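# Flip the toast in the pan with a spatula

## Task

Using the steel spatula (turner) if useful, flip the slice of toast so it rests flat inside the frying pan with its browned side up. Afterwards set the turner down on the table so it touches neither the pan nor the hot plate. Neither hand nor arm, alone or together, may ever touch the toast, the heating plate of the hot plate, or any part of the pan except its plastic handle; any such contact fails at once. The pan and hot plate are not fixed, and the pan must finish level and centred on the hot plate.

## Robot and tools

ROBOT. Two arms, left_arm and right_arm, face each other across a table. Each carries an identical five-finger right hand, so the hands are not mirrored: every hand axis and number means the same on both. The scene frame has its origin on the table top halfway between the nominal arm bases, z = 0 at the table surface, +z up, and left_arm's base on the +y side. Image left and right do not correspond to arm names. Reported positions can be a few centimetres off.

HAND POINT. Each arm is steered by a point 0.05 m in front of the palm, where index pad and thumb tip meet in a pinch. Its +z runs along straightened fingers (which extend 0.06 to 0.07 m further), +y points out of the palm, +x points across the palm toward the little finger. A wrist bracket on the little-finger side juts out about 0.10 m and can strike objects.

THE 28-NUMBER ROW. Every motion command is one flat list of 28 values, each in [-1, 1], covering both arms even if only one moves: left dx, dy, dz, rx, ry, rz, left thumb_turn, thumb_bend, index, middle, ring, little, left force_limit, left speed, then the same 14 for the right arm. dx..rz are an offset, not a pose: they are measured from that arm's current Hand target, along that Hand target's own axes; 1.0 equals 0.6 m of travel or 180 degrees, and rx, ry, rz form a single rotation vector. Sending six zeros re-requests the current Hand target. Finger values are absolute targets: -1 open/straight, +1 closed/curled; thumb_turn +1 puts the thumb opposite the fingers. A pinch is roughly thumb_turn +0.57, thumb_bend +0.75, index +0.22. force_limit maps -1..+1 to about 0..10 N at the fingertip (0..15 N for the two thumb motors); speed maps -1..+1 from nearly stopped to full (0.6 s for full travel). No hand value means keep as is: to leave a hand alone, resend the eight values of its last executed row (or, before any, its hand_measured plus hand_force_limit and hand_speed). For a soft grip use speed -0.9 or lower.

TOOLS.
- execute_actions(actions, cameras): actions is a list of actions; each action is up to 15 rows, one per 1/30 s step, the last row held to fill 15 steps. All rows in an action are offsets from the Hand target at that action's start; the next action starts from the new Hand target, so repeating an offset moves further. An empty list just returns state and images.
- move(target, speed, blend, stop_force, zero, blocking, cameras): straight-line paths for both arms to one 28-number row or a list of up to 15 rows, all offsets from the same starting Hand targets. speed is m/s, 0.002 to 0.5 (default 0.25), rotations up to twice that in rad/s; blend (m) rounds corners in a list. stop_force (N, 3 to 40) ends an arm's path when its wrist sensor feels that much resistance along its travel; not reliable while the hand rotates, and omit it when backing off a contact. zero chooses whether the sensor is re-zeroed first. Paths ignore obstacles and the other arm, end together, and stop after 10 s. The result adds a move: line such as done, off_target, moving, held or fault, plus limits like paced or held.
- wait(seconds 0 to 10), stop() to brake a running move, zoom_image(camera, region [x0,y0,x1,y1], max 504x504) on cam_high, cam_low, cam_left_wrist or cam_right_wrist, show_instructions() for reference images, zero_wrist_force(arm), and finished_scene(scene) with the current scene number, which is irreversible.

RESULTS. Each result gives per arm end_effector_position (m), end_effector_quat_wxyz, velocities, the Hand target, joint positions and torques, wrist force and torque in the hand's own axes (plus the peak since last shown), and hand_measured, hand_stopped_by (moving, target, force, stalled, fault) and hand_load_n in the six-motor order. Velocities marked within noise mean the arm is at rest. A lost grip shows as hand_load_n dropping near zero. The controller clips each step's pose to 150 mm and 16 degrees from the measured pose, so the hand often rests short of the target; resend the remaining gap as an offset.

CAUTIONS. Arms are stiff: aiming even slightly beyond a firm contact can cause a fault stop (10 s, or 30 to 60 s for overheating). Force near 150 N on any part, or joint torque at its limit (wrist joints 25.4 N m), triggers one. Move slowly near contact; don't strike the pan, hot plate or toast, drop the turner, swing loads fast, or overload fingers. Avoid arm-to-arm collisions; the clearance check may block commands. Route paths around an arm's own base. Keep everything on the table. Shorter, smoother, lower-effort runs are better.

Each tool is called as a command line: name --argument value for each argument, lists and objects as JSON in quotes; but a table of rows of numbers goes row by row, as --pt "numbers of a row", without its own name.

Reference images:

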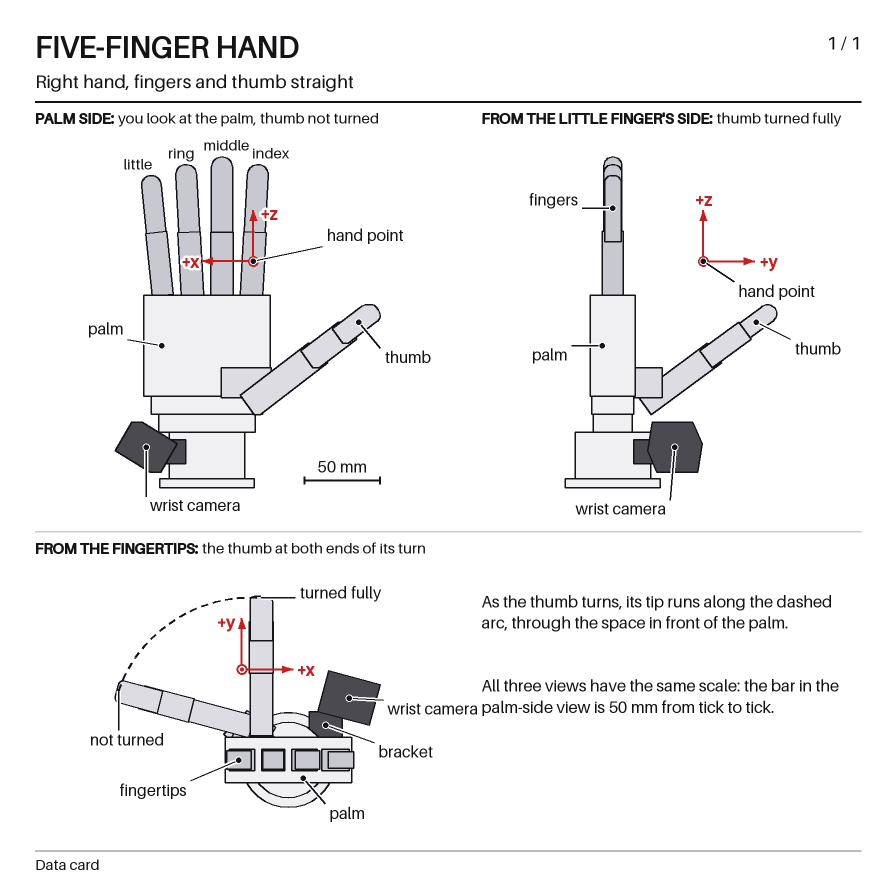

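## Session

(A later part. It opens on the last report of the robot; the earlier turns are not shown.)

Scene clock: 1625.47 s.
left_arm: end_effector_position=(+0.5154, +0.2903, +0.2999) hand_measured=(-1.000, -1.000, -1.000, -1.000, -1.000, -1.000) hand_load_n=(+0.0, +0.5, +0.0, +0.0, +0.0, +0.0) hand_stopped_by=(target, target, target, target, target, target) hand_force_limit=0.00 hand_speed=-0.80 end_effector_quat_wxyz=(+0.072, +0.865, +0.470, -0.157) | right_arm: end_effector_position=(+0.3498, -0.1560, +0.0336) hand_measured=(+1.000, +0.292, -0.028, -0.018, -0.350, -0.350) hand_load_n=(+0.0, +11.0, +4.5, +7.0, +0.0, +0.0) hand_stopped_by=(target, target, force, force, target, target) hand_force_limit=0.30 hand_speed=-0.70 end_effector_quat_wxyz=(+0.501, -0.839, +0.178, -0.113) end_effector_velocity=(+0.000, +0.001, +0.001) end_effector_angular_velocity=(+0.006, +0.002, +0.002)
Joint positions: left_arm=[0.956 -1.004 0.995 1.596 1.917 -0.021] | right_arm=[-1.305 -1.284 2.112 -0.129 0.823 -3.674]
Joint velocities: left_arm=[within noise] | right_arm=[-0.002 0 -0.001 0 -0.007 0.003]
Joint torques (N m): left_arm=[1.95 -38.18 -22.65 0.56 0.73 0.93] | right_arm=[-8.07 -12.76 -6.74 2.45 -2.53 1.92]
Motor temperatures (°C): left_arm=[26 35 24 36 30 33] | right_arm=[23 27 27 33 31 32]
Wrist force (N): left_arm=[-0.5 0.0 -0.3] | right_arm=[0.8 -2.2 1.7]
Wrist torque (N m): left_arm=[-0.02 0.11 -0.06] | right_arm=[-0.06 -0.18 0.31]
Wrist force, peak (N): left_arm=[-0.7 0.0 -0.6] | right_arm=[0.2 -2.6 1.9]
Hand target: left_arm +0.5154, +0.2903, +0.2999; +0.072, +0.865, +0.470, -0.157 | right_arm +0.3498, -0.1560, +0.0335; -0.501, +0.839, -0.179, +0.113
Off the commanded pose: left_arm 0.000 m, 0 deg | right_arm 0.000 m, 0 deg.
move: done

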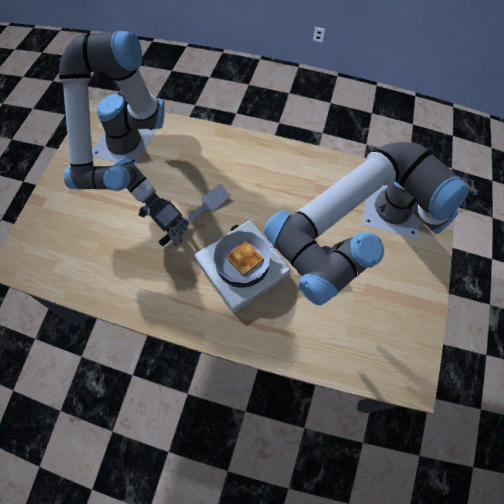

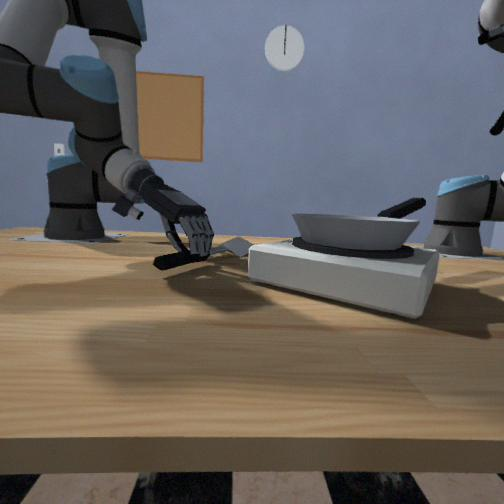

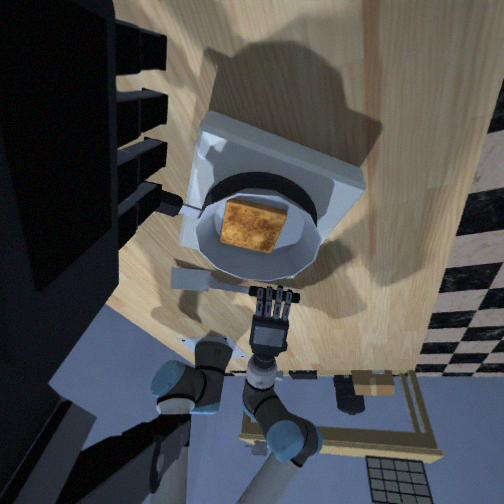

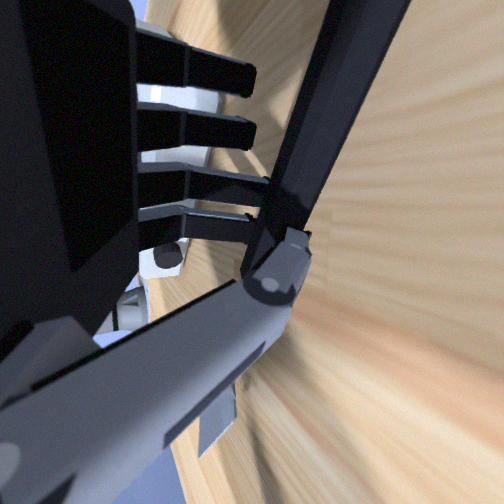

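wait --seconds 0.1

Scene clock: 1642.03 s.
left_arm: end_effector_position=(+0.5154, +0.2903, +0.2999) hand_measured=(-1.000, -1.000, -1.000, -1.000, -1.000, -1.000) hand_load_n=(+0.0, +0.0, +0.0, +0.0, +0.0, +0.0) hand_stopped_by=(target, target, target, target, target, target) hand_force_limit=0.00 hand_speed=-0.80 end_effector_quat_wxyz=(+0.072, +0.865, +0.470, -0.157) | right_arm: end_effector_position=(+0.3498, -0.1560, +0.0335) hand_measured=(+1.000, +0.292, -0.028, -0.018, -0.350, -0.350) hand_load_n=(+0.5, +11.5, +4.5, +7.5, +0.0, +0.0) hand_stopped_by=(target, target, force, force, target, target) hand_force_limit=0.30 hand_speed=-0.70 end_effector_quat_wxyz=(+0.501, -0.839, +0.179, -0.113)
Joint positions: left_arm=[0.956 -1.004 0.995 1.596 1.917 -0.021] | right_arm=[-1.305 -1.284 2.112 -0.129 0.823 -3.673]
Joint velocities: within noise
Joint torques (N m): left_arm=[0.48 -37.8 -21.75 0.84 0.84 0.86] | right_arm=[-8.13 -12 -22.76 -1.68 -1.8 2.38]
Motor temperatures (°C): left_arm=[26 35 24 36 30 33] | right_arm=[23 27 27 33 31 32]
Wrist force (N): left_arm=[-0.1 -0.1 -0.4] | right_arm=[1.0 -2.3 1.8]
Wrist torque (N m): left_arm=[-0.03 0.05 -0.03] | right_arm=[-0.08 -0.20 0.31]
Wrist force, peak (N): left_arm=[-0.8 -0.3 -0.4] | right_arm=[1.0 -2.6 1.7]
Hand target: left_arm +0.5154, +0.2903, +0.2999; +0.072, +0.865, +0.470, -0.157 | right_arm +0.3498, -0.1560, +0.0335; -0.501, +0.839, -0.179, +0.113
Off the commanded pose: left_arm 0.000 m, 0 deg | right_arm 0.000 m, 0 deg.
wait: 0.10 s; at rest from the start

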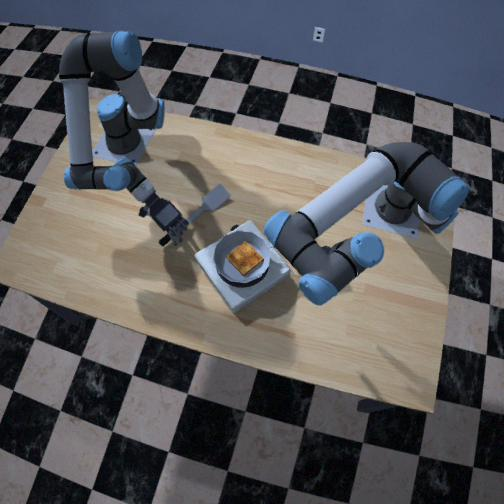

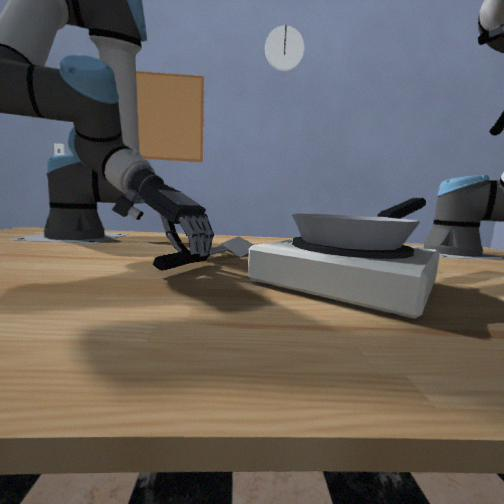

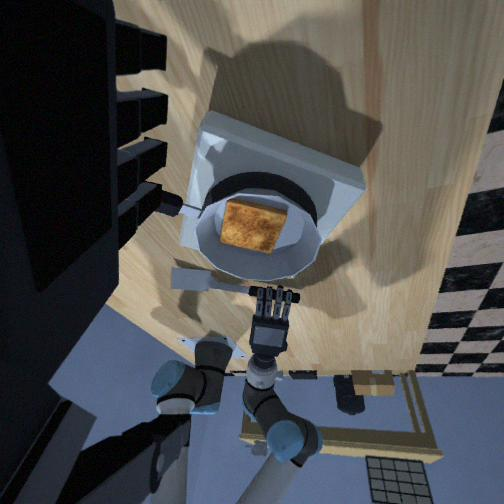

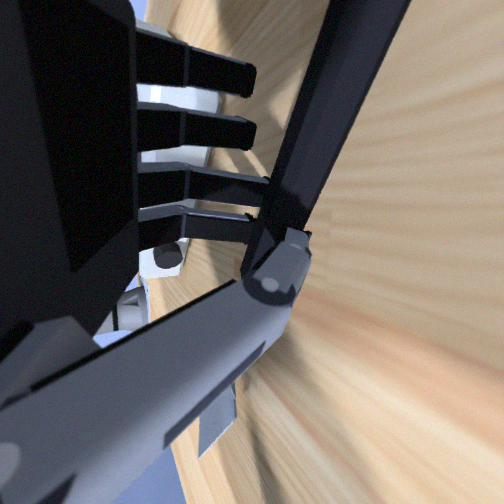

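zoom_image --camera "cam_low" --region '[140, 200, 270, 290]'

zoom_image --camera "cam_high" --region '[130, 170, 250, 260]'

Scaled by 3.877.

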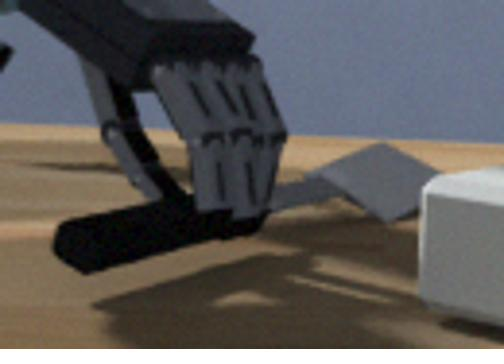

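Scaled by 4.200.

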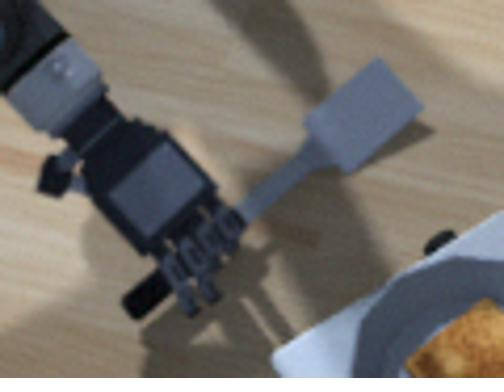

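move --target '[0,0,0,0,0,0,-1,-1,-1,-1,-1,-1,0,-0.8,-0.0003,0.022,0.0118,0,0,0,1,0.3,0.35,0.35,-0.35,-0.35,0.3,-0.7]' --speed 0.01 --stop_force 3

zoom_image --camera "cam_low" --region '[140, 200, 270, 290]'

Scene clock: 1657.10 s.
left_arm: end_effector_position=(+0.5154, +0.2903, +0.2999) hand_measured=(-1.000, -1.000, -1.000, -1.000, -1.000, -1.000) hand_load_n=(+0.0, +0.0, +0.0, +0.0, +0.5, +0.0) hand_stopped_by=(target, target, target, target, target, target) hand_force_limit=0.00 hand_speed=-0.80 end_effector_quat_wxyz=(+0.072, +0.865, +0.470, -0.157) | right_arm: end_effector_position=(+0.3498, -0.1560, +0.0267) hand_measured=(+1.000, +0.292, -0.028, -0.018, -0.350, -0.350) hand_load_n=(-0.5, +11.5, +6.0, +6.5, +0.0, +0.0) hand_stopped_by=(target, target, force, force, target, target) hand_force_limit=0.30 hand_speed=-0.70 end_effector_quat_wxyz=(+0.501, -0.839, +0.179, -0.113)
Joint positions: left_arm=[0.956 -1.004 0.995 1.596 1.917 -0.021] | right_arm=[-1.305 -1.27 2.117 -0.148 0.823 -3.673]
Joint velocities: within noise
Joint torques (N m): left_arm=[3.06 -38.34 -21.39 0.76 0.49 0.92] | right_arm=[-4.23 -39.54 -23.7 2.92 -0.57 2.34]
Motor temperatures (°C): left_arm=[26 35 24 36 30 33] | right_arm=[23 27 27 33 31 32]
Wrist force (N): left_arm=[-0.5 0.1 -0.3] | right_arm=[0.5 -1.8 1.8]
Wrist torque (N m): left_arm=[-0.01 0.10 -0.05] | right_arm=[-0.12 -0.10 0.18]
Wrist force, peak (N): left_arm=[-0.8 0.0 -0.5] | right_arm=[1.9 -5.5 -2.3]
Hand target: left_arm +0.5154, +0.2903, +0.2999; +0.072, +0.865, +0.470, -0.157 | right_arm +0.3498, -0.1560, +0.0267; -0.501, +0.839, -0.179, +0.113 (not the last commanded pose)
Off the commanded pose: left_arm 0.000 m, 0 deg | right_arm 0.008 m, 0 deg.
move: contact (right_arm)

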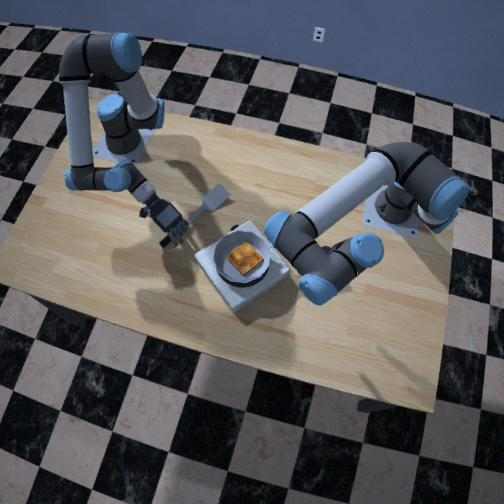

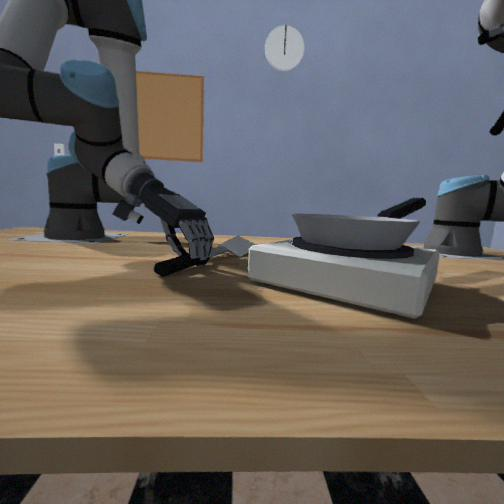

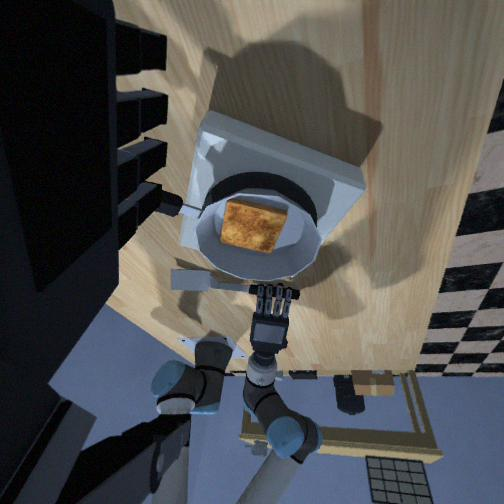

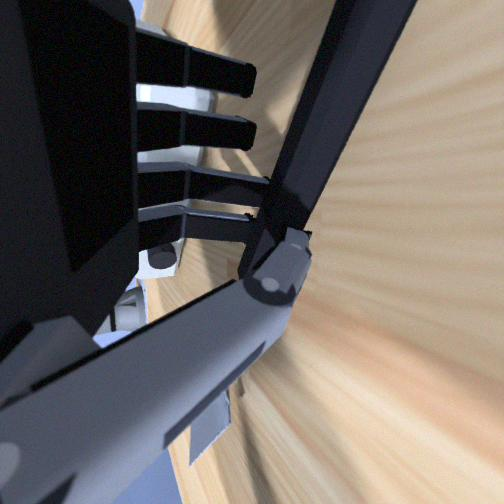

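Scaled by 3.877.

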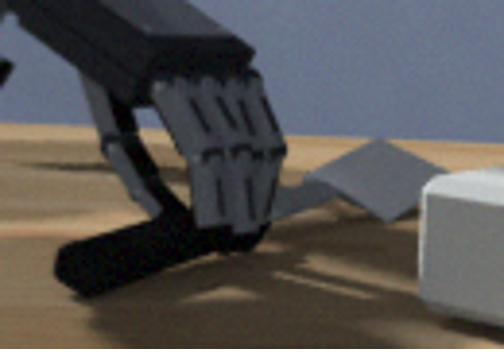

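move --target '[0,0,0,0,0,0,-1,-1,-1,-1,-1,-1,0,-0.8,0.0001,-0.0117,-0.0063,-0.0117,0.0202,-0.0378,1,0.3,0.35,0.35,-0.35,-0.35,0.3,-0.7]' --speed 0.05

zoom_image --camera "cam_low" --region '[140, 200, 270, 290]'

Scene clock: 1669.63 s.
left_arm: end_effector_position=(+0.5154, +0.2903, +0.2999) hand_measured=(-1.000, -1.000, -1.000, -1.000, -1.000, -1.000) hand_load_n=(+0.0, +0.0, +0.0, +0.0, +0.0, +0.0) hand_stopped_by=(target, target, target, target, target, target) hand_force_limit=0.00 hand_speed=-0.80 end_effector_quat_wxyz=(+0.072, +0.865, +0.470, -0.157) | right_arm: end_effector_position=(+0.3497, -0.1560, +0.0348) hand_measured=(+1.000, +0.292, -0.028, -0.018, -0.350, -0.350) hand_load_n=(-1.5, +11.5, +5.0, +7.0, +0.0, +0.0) hand_stopped_by=(target, target, force, force, target, target) hand_force_limit=0.30 hand_speed=-0.70 end_effector_quat_wxyz=(+0.472, -0.853, +0.146, -0.166)
Joint positions: left_arm=[0.956 -1.004 0.995 1.596 1.917 -0.021] | right_arm=[-1.241 -1.325 2.122 -0.135 0.946 -3.738]
Joint velocities: within noise
Joint torques (N m): left_arm=[1.92 -38.1 -21.76 0.85 0.66 1.13] | right_arm=[-7.72 -11.71 -6.97 1.98 -2.93 2.57]
Motor temperatures (°C): left_arm=[26 35 24 36 30 33] | right_arm=[23 27 27 33 31 32]
Wrist force (N): left_arm=[-0.6 -0.1 -0.2] | right_arm=[0.9 -1.6 1.9]
Wrist torque (N m): left_arm=[-0.06 0.11 -0.06] | right_arm=[-0.16 -0.18 0.18]
Wrist force, peak (N): left_arm=[-1.0 0.1 -0.5] | right_arm=[0.7 -2.0 2.1]
Hand target: left_arm +0.5154, +0.2903, +0.2999; +0.072, +0.865, +0.470, -0.157 | right_arm +0.3498, -0.1560, +0.0347; -0.472, +0.853, -0.146, +0.166
Off the commanded pose: left_arm 0.000 m, 0 deg | right_arm 0.000 m, 0 deg.
move: done

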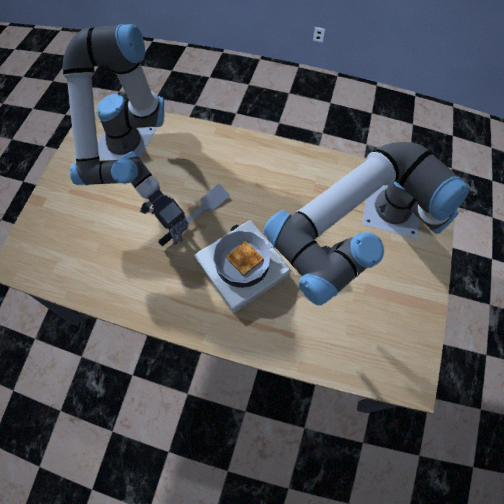

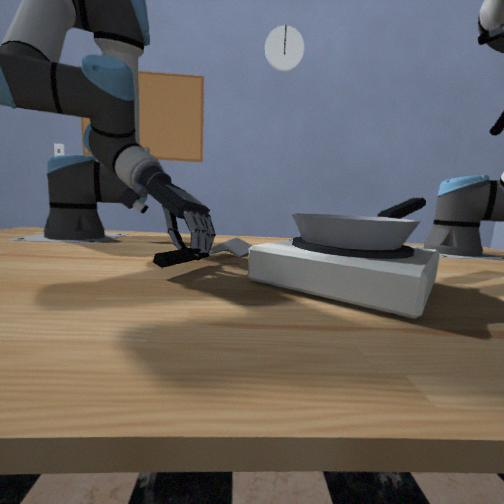

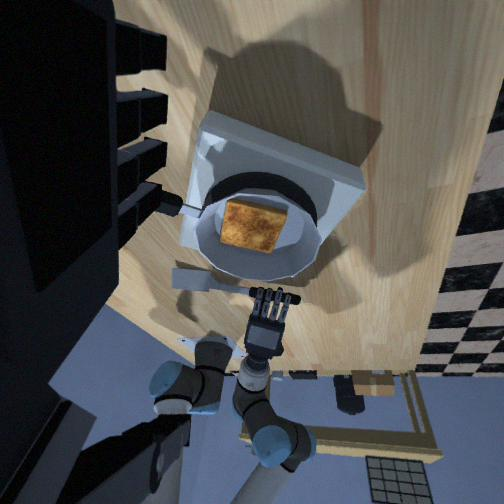

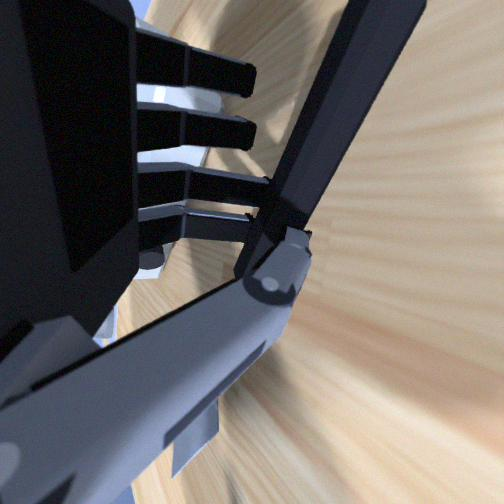

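Scaled by 3.877.

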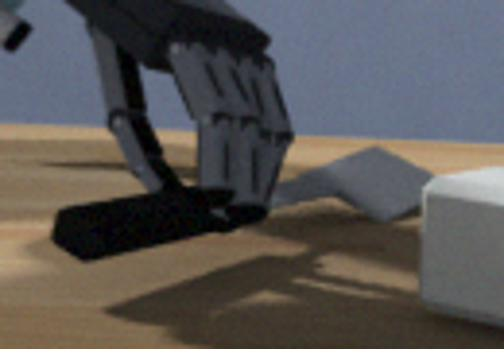

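move --target '[0,0,0,0,0,0,-1,-1,-1,-1,-1,-1,0,-0.8,-0.0044,0.0256,0.0149,0,0,0,1,0.3,0.35,0.35,-0.35,-0.35,0.3,-0.7]' --speed 0.01 --stop_force 3

zoom_image --camera "cam_low" --region '[140, 200, 270, 290]'

Scene clock: 1681.03 s.
left_arm: end_effector_position=(+0.5154, +0.2903, +0.2999) hand_measured=(-1.000, -1.000, -1.000, -1.000, -1.000, -1.000) hand_load_n=(+0.0, +0.0, +0.0, +0.0, +0.0, +0.0) hand_stopped_by=(target, target, target, target, target, target) hand_force_limit=0.00 hand_speed=-0.80 end_effector_quat_wxyz=(+0.072, +0.865, +0.470, -0.157) | right_arm: end_effector_position=(+0.3497, -0.1560, +0.0242) hand_measured=(+1.000, +0.292, -0.028, -0.018, -0.350, -0.350) hand_load_n=(-0.5, +10.5, +3.5, +7.5, +0.0, +0.0) hand_stopped_by=(target, target, force, force, target, target) hand_force_limit=0.30 hand_speed=-0.70 end_effector_quat_wxyz=(+0.472, -0.853, +0.146, -0.166)
Joint positions: left_arm=[0.956 -1.004 0.995 1.596 1.917 -0.021] | right_arm=[-1.241 -1.303 2.131 -0.166 0.946 -3.737]
Joint velocities: within noise
Joint torques (N m): left_arm=[3.36 -37.83 -20.8 0.73 0.57 0.86] | right_arm=[-6.26 -38.63 -24.4 2.7 0.88 1.78]
Motor temperatures (°C): left_arm=[26 35 24 36 30 33] | right_arm=[23 27 27 33 31 32]
Wrist force (N): left_arm=[-0.3 0.0 -0.3] | right_arm=[0.4 -1.0 1.6]
Wrist torque (N m): left_arm=[-0.02 0.09 -0.04] | right_arm=[-0.14 -0.17 0.11]
Wrist force, peak (N): left_arm=[-0.8 -0.1 -0.6] | right_arm=[2.3 -3.6 -1.3]
Hand target: left_arm +0.5154, +0.2903, +0.2999; +0.072, +0.865, +0.470, -0.157 | right_arm +0.3497, -0.1560, +0.0242; -0.472, +0.853, -0.146, +0.166 (not the last commanded pose)
Off the commanded pose: left_arm 0.000 m, 0 deg | right_arm 0.007 m, 0 deg.
move: contact (right_arm)

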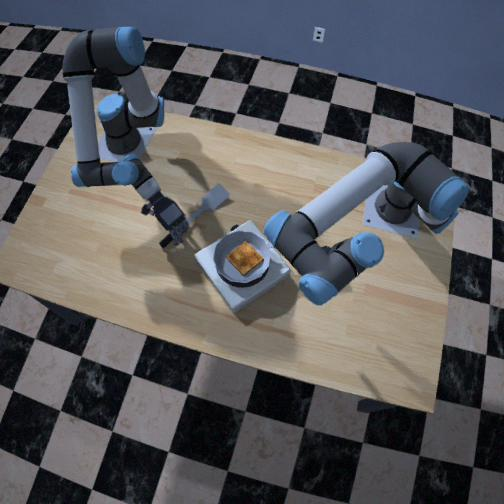

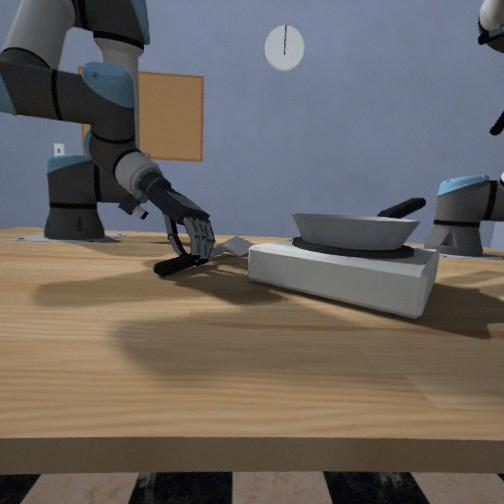

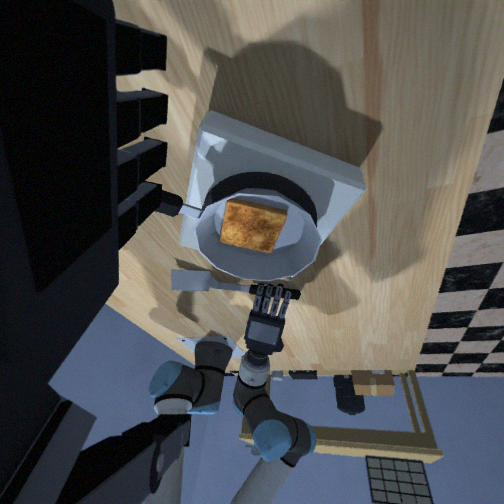

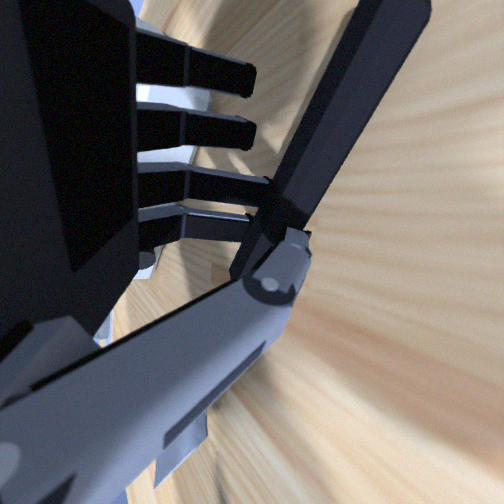

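Scaled by 3.877.

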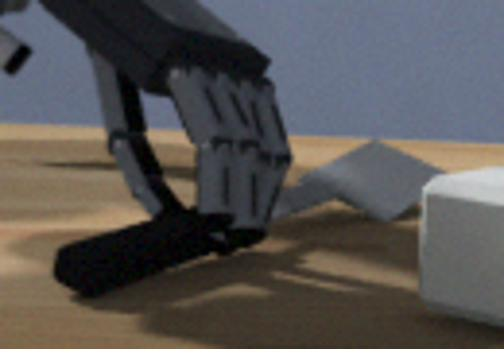

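move --target '[0,0,0,0,0,0,-1,-1,-1,-1,-1,-1,0,-0.8,0,0,0,0,0,0,1,0.3,-0.35,-0.35,-0.35,-0.35,0.3,-0.85]'

zoom_image --camera "cam_low" --region '[140, 200, 270, 290]'

Scene clock: 1694.17 s.
left_arm: end_effector_position=(+0.5154, +0.2903, +0.2999) hand_measured=(-1.000, -1.000, -1.000, -1.000, -1.000, -1.000) hand_load_n=(+0.0, -0.5, +0.0, +0.0, +0.0, +0.0) hand_stopped_by=(target, target, target, target, target, target) hand_force_limit=0.00 hand_speed=-0.80 end_effector_quat_wxyz=(+0.072, +0.865, +0.470, -0.157) | right_arm: end_effector_position=(+0.3497, -0.1560, +0.0242) hand_measured=(+1.000, +0.300, -0.350, -0.350, -0.350, -0.350) hand_load_n=(+0.0, +0.0, +0.0, +0.0, +0.0, +0.5) hand_stopped_by=(target, target, target, target, target, target) hand_force_limit=0.30 hand_speed=-0.85 end_effector_quat_wxyz=(+0.472, -0.853, +0.146, -0.166)
Joint positions: left_arm=[0.956 -1.004 0.995 1.596 1.917 -0.021] | right_arm=[-1.241 -1.303 2.131 -0.166 0.946 -3.737]
Joint velocities: within noise
Joint torques (N m): left_arm=[4.78 -38.98 -21.45 0.75 0.73 0.97] | right_arm=[-6.06 -37.97 -18.22 -0.94 0.67 1.87]
Motor temperatures (°C): left_arm=[26 35 24 36 30 33] | right_arm=[23 27 27 33 31 32]
Wrist force (N): left_arm=[-0.3 -0.1 -0.6] | right_arm=[1.0 -1.3 1.6]
Wrist torque (N m): left_arm=[-0.02 0.09 -0.04] | right_arm=[-0.15 -0.15 0.12]
Wrist force, peak (N): left_arm=[-0.8 -0.1 -0.6] | right_arm=[1.0 -1.8 1.7]
Hand target: left_arm +0.5154, +0.2903, +0.2999; +0.072, +0.865, +0.470, -0.157 | right_arm +0.3497, -0.1560, +0.0242; -0.472, +0.853, -0.146, +0.166
Off the commanded pose: left_arm 0.000 m, 0 deg | right_arm 0.000 m, 0 deg.
move: done

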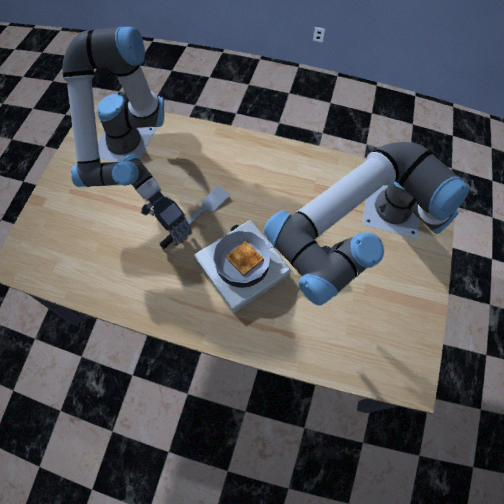

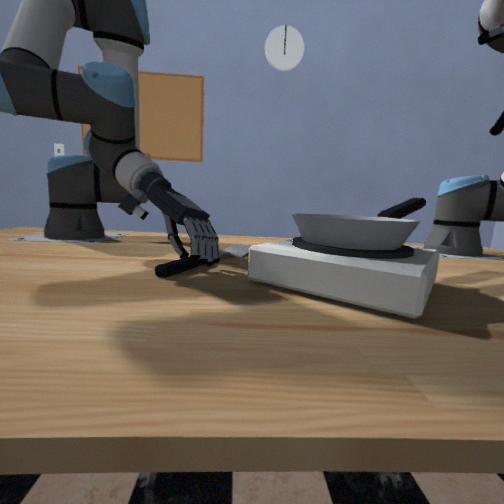

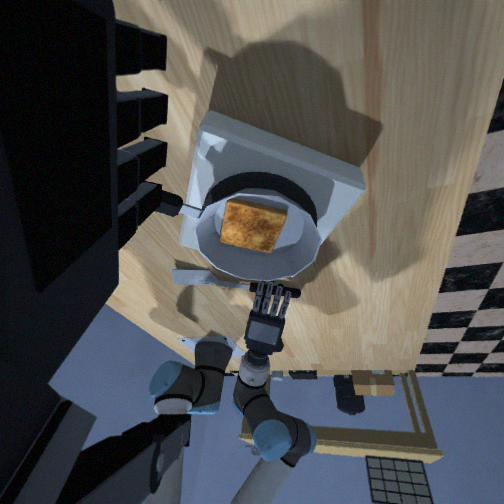

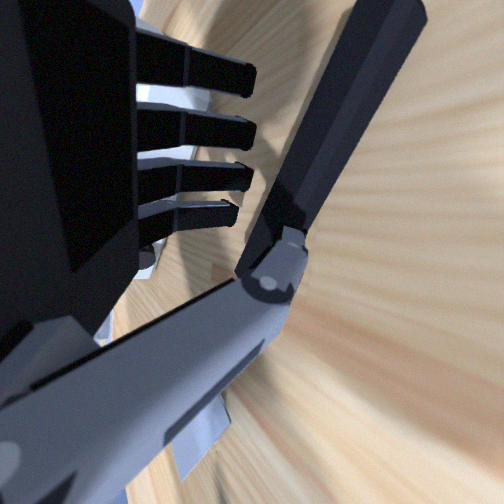

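Scaled by 3.877.

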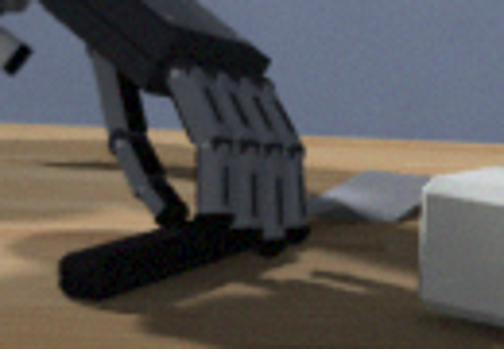

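move --pt "0 0 0 0 0 0 -1 -1 -1 -1 -1 -1 0 -0.8 0 -0.0667 0 0 0 0 1 0.3 -0.35 -0.35 -0.35 -0.35 0.3 -0.85" --speed 0.03

zoom_image --camera "cam_low" --region '[140, 200, 270, 290]'

Scene clock: 1712.20 s.
left_arm: end_effector_position=(+0.5154, +0.2903, +0.2999) hand_measured=(-1.000, -1.000, -1.000, -1.000, -1.000, -1.000) hand_load_n=(+0.0, +0.0, +0.0, +0.0, +0.0, -0.5) hand_stopped_by=(target, target, target, target, target, target) hand_force_limit=0.00 hand_speed=-0.80 end_effector_quat_wxyz=(+0.072, +0.865, +0.470, -0.157) | right_arm: end_effector_position=(+0.3535, -0.1355, +0.0586) hand_measured=(+1.000, +0.300, -0.350, -0.350, -0.350, -0.350) hand_load_n=(+0.0, +0.5, +0.0, +0.0, +0.0, +0.0) hand_stopped_by=(target, target, target, target, target, target) hand_force_limit=0.30 hand_speed=-0.85 end_effector_quat_wxyz=(+0.472, -0.853, +0.146, -0.166) end_effector_velocity=(+0.001, -0.001, -0.001) end_effector_angular_velocity=(+0.002, -0.002, -0.002)
Joint positions: left_arm=[0.956 -1.004 0.995 1.596 1.917 -0.021] | right_arm=[-1.185 -1.34 2.054 -0.075 0.991 -3.697]
Joint velocities: left_arm=[within noise] | right_arm=[-0.004 0 0.004 -0.007 -0.002 0]
Joint torques (N m): left_arm=[2.82 -38 -20.4 0.82 0.54 0.99] | right_arm=[-8.45 -16.8 -4.95 -2.16 -1.97 -1.45]
Motor temperatures (°C): left_arm=[26 35 24 36 30 33] | right_arm=[23 27 27 33 31 32]
Wrist force (N): left_arm=[-0.2 -0.3 -0.4] | right_arm=[0.9 -1.3 1.6]
Wrist torque (N m): left_arm=[-0.07 0.07 -0.05] | right_arm=[-0.16 -0.15 0.11]
Wrist force, peak (N): left_arm=[-0.9 0.2 -0.2] | right_arm=[1.2 -1.5 2.1]
Hand target: left_arm +0.5154, +0.2903, +0.2999; +0.072, +0.865, +0.470, -0.157 | right_arm +0.3535, -0.1356, +0.0584; -0.472, +0.853, -0.146, +0.166
Off the commanded pose: left_arm 0.000 m, 0 deg | right_arm 0.000 m, 0 deg.
move: done

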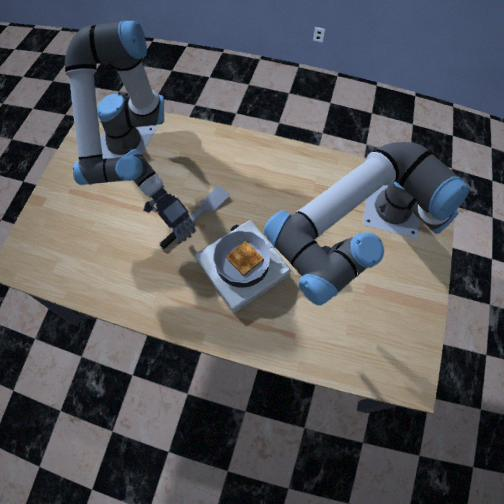

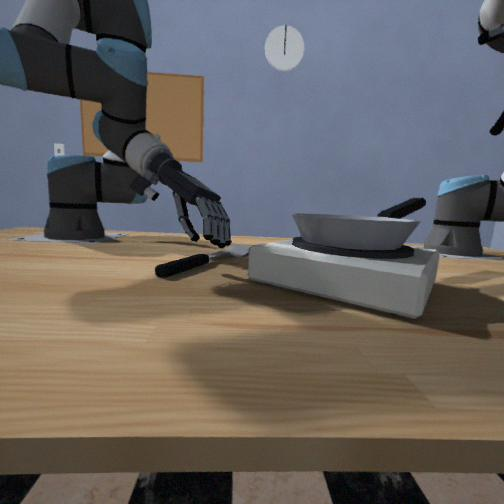

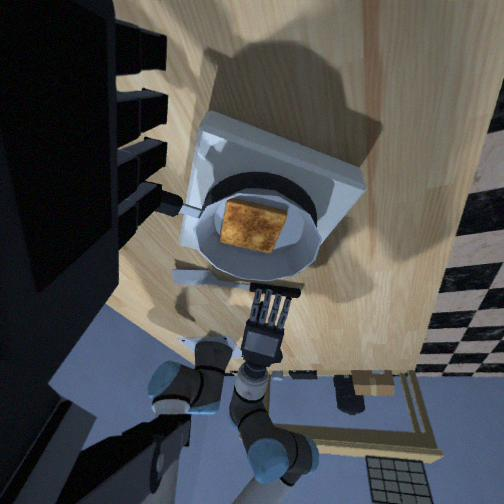

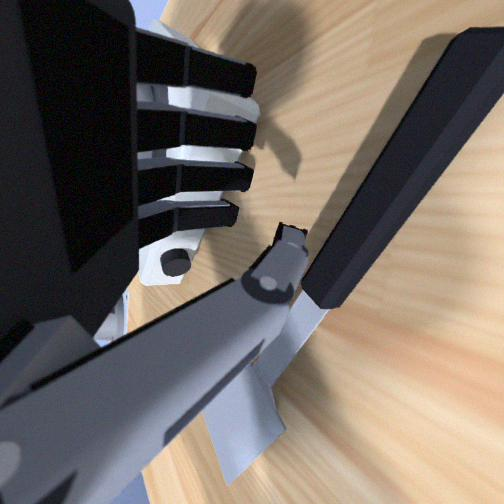

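Scaled by 3.877.

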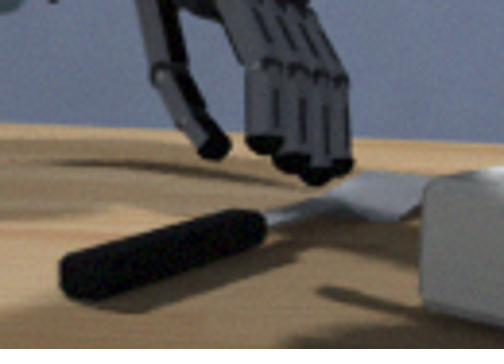

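move --target '[0,0,0,0,0,0,-1,-1,-1,-1,-1,-1,0,-0.8,0.0364,-0.2134,-0.1245,0,0,0,1,0.3,-0.35,-0.35,-0.35,-0.35,0.3,-0.85]' --speed 0.1

zoom_image --camera "cam_low" --region '[140, 200, 270, 290]'

zoom_image --camera "cam_low" --region '[280, 160, 430, 260]'

zoom_image --camera "cam_high" --region '[190, 210, 300, 320]'

zoom_image --camera "cam_left_wrist" --region '[180, 170, 340, 330]'

zoom_image --camera "cam_high" --region '[130, 170, 250, 260]'

Scene clock: 1722.13 s.
left_arm: end_effector_position=(+0.5154, +0.2903, +0.2999) hand_measured=(-1.000, -1.000, -1.000, -1.000, -1.000, -1.000) hand_load_n=(+0.0, +0.0, +0.0, +0.0, +0.0, +0.0) hand_stopped_by=(target, target, target, target, target, target) hand_force_limit=0.00 hand_speed=-0.80 end_effector_quat_wxyz=(+0.072, +0.865, +0.470, -0.157) | right_arm: end_effector_position=(+0.3536, -0.1356, +0.2083) hand_measured=(+1.000, +0.300, -0.350, -0.350, -0.350, -0.350) hand_load_n=(+0.0, +0.0, +0.0, +0.0, +0.0, +0.0) hand_stopped_by=(target, target, target, target, target, target) hand_force_limit=0.30 hand_speed=-0.85 end_effector_quat_wxyz=(+0.472, -0.853, +0.146, -0.166)
Joint positions: left_arm=[0.956 -1.004 0.995 1.596 1.917 -0.021] | right_arm=[-1.186 -1.524 1.83 0.333 0.99 -3.697]
Joint velocities: within noise
Joint torques (N m): left_arm=[3.35 -38.74 -21.69 0.75 0.45 0.89] | right_arm=[-8.35 -8.34 -15.51 0.6 -2.24 -2.52]
Motor temperatures (°C): left_arm=[26 35 24 36 30 33] | right_arm=[23 27 27 33 31 32]
Wrist force (N): left_arm=[-0.2 -0.2 -0.2] | right_arm=[0.9 -1.3 1.4]
Wrist torque (N m): left_arm=[-0.06 0.06 -0.04] | right_arm=[-0.12 -0.15 0.11]
Wrist force, peak (N): left_arm=[-0.6 -0.6 -0.4] | right_arm=[1.2 -1.5 1.9]
Hand target: left_arm +0.5154, +0.2903, +0.2999; +0.072, +0.865, +0.470, -0.157 | right_arm +0.3536, -0.1356, +0.2082; -0.472, +0.853, -0.146, +0.166
Off the commanded pose: left_arm 0.000 m, 0 deg | right_arm 0.000 m, 0 deg.
move: done

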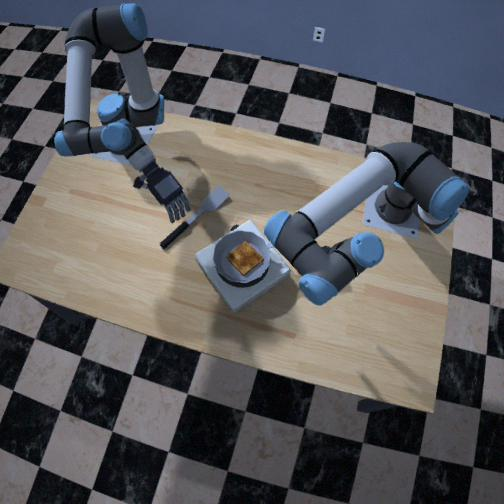

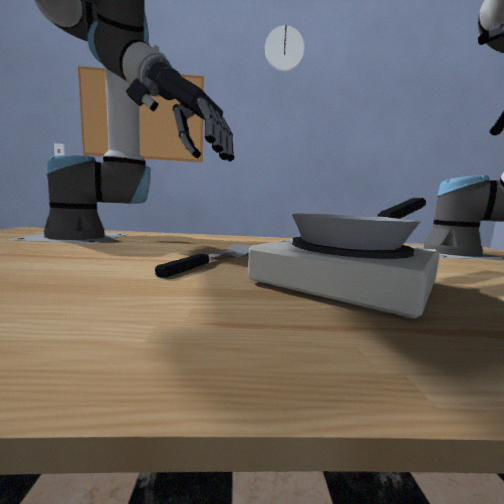

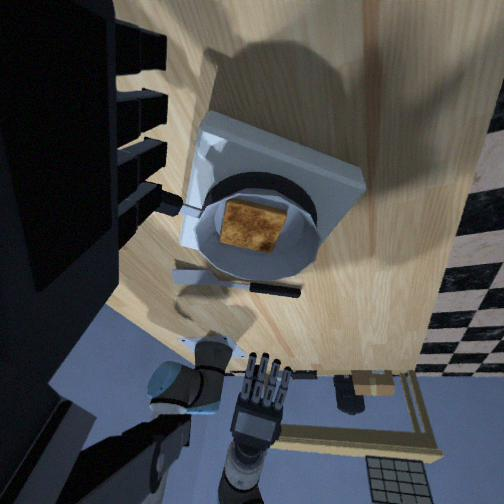

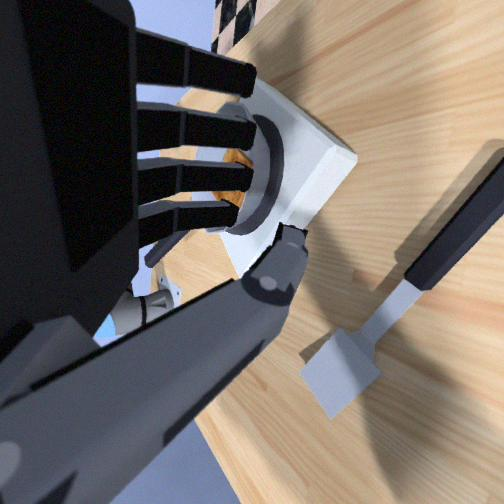

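Scaled by 3.877.

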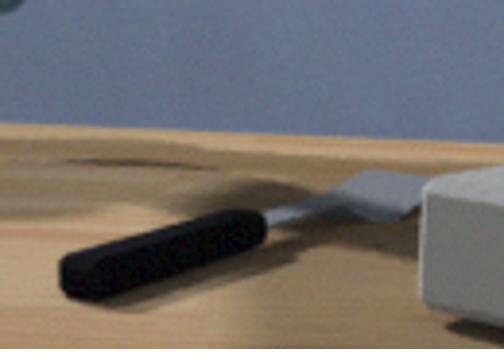

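Scaled by 3.360.

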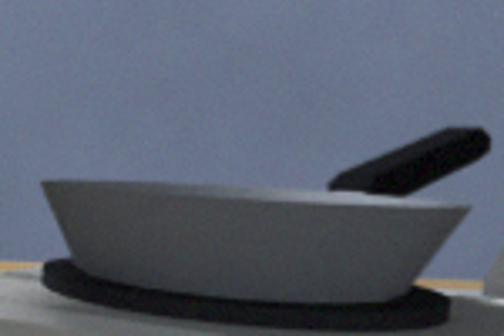

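Scaled by 4.582.

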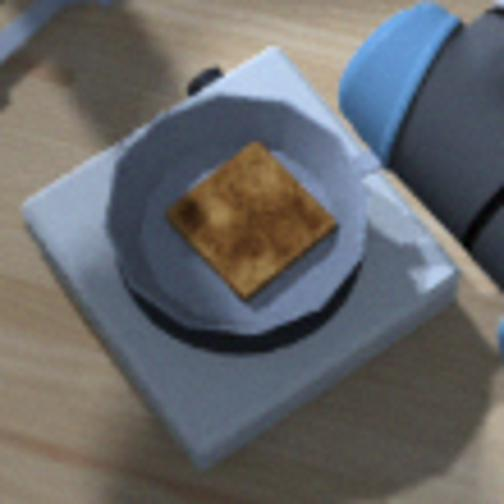

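Scaled by 3.150.

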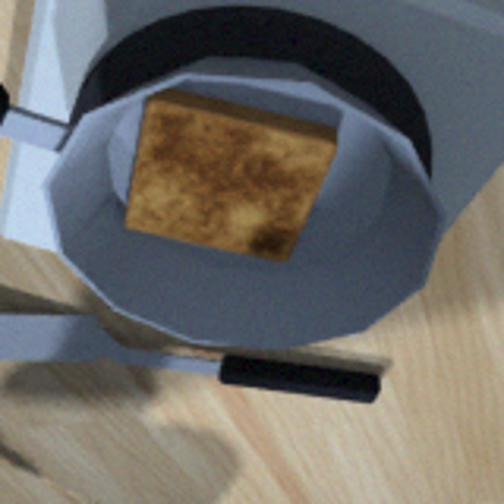

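Scaled by 4.200.

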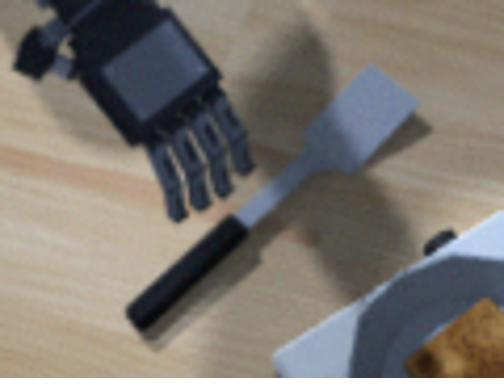

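finished_scene --scene 2

The scene is finished: the task was done.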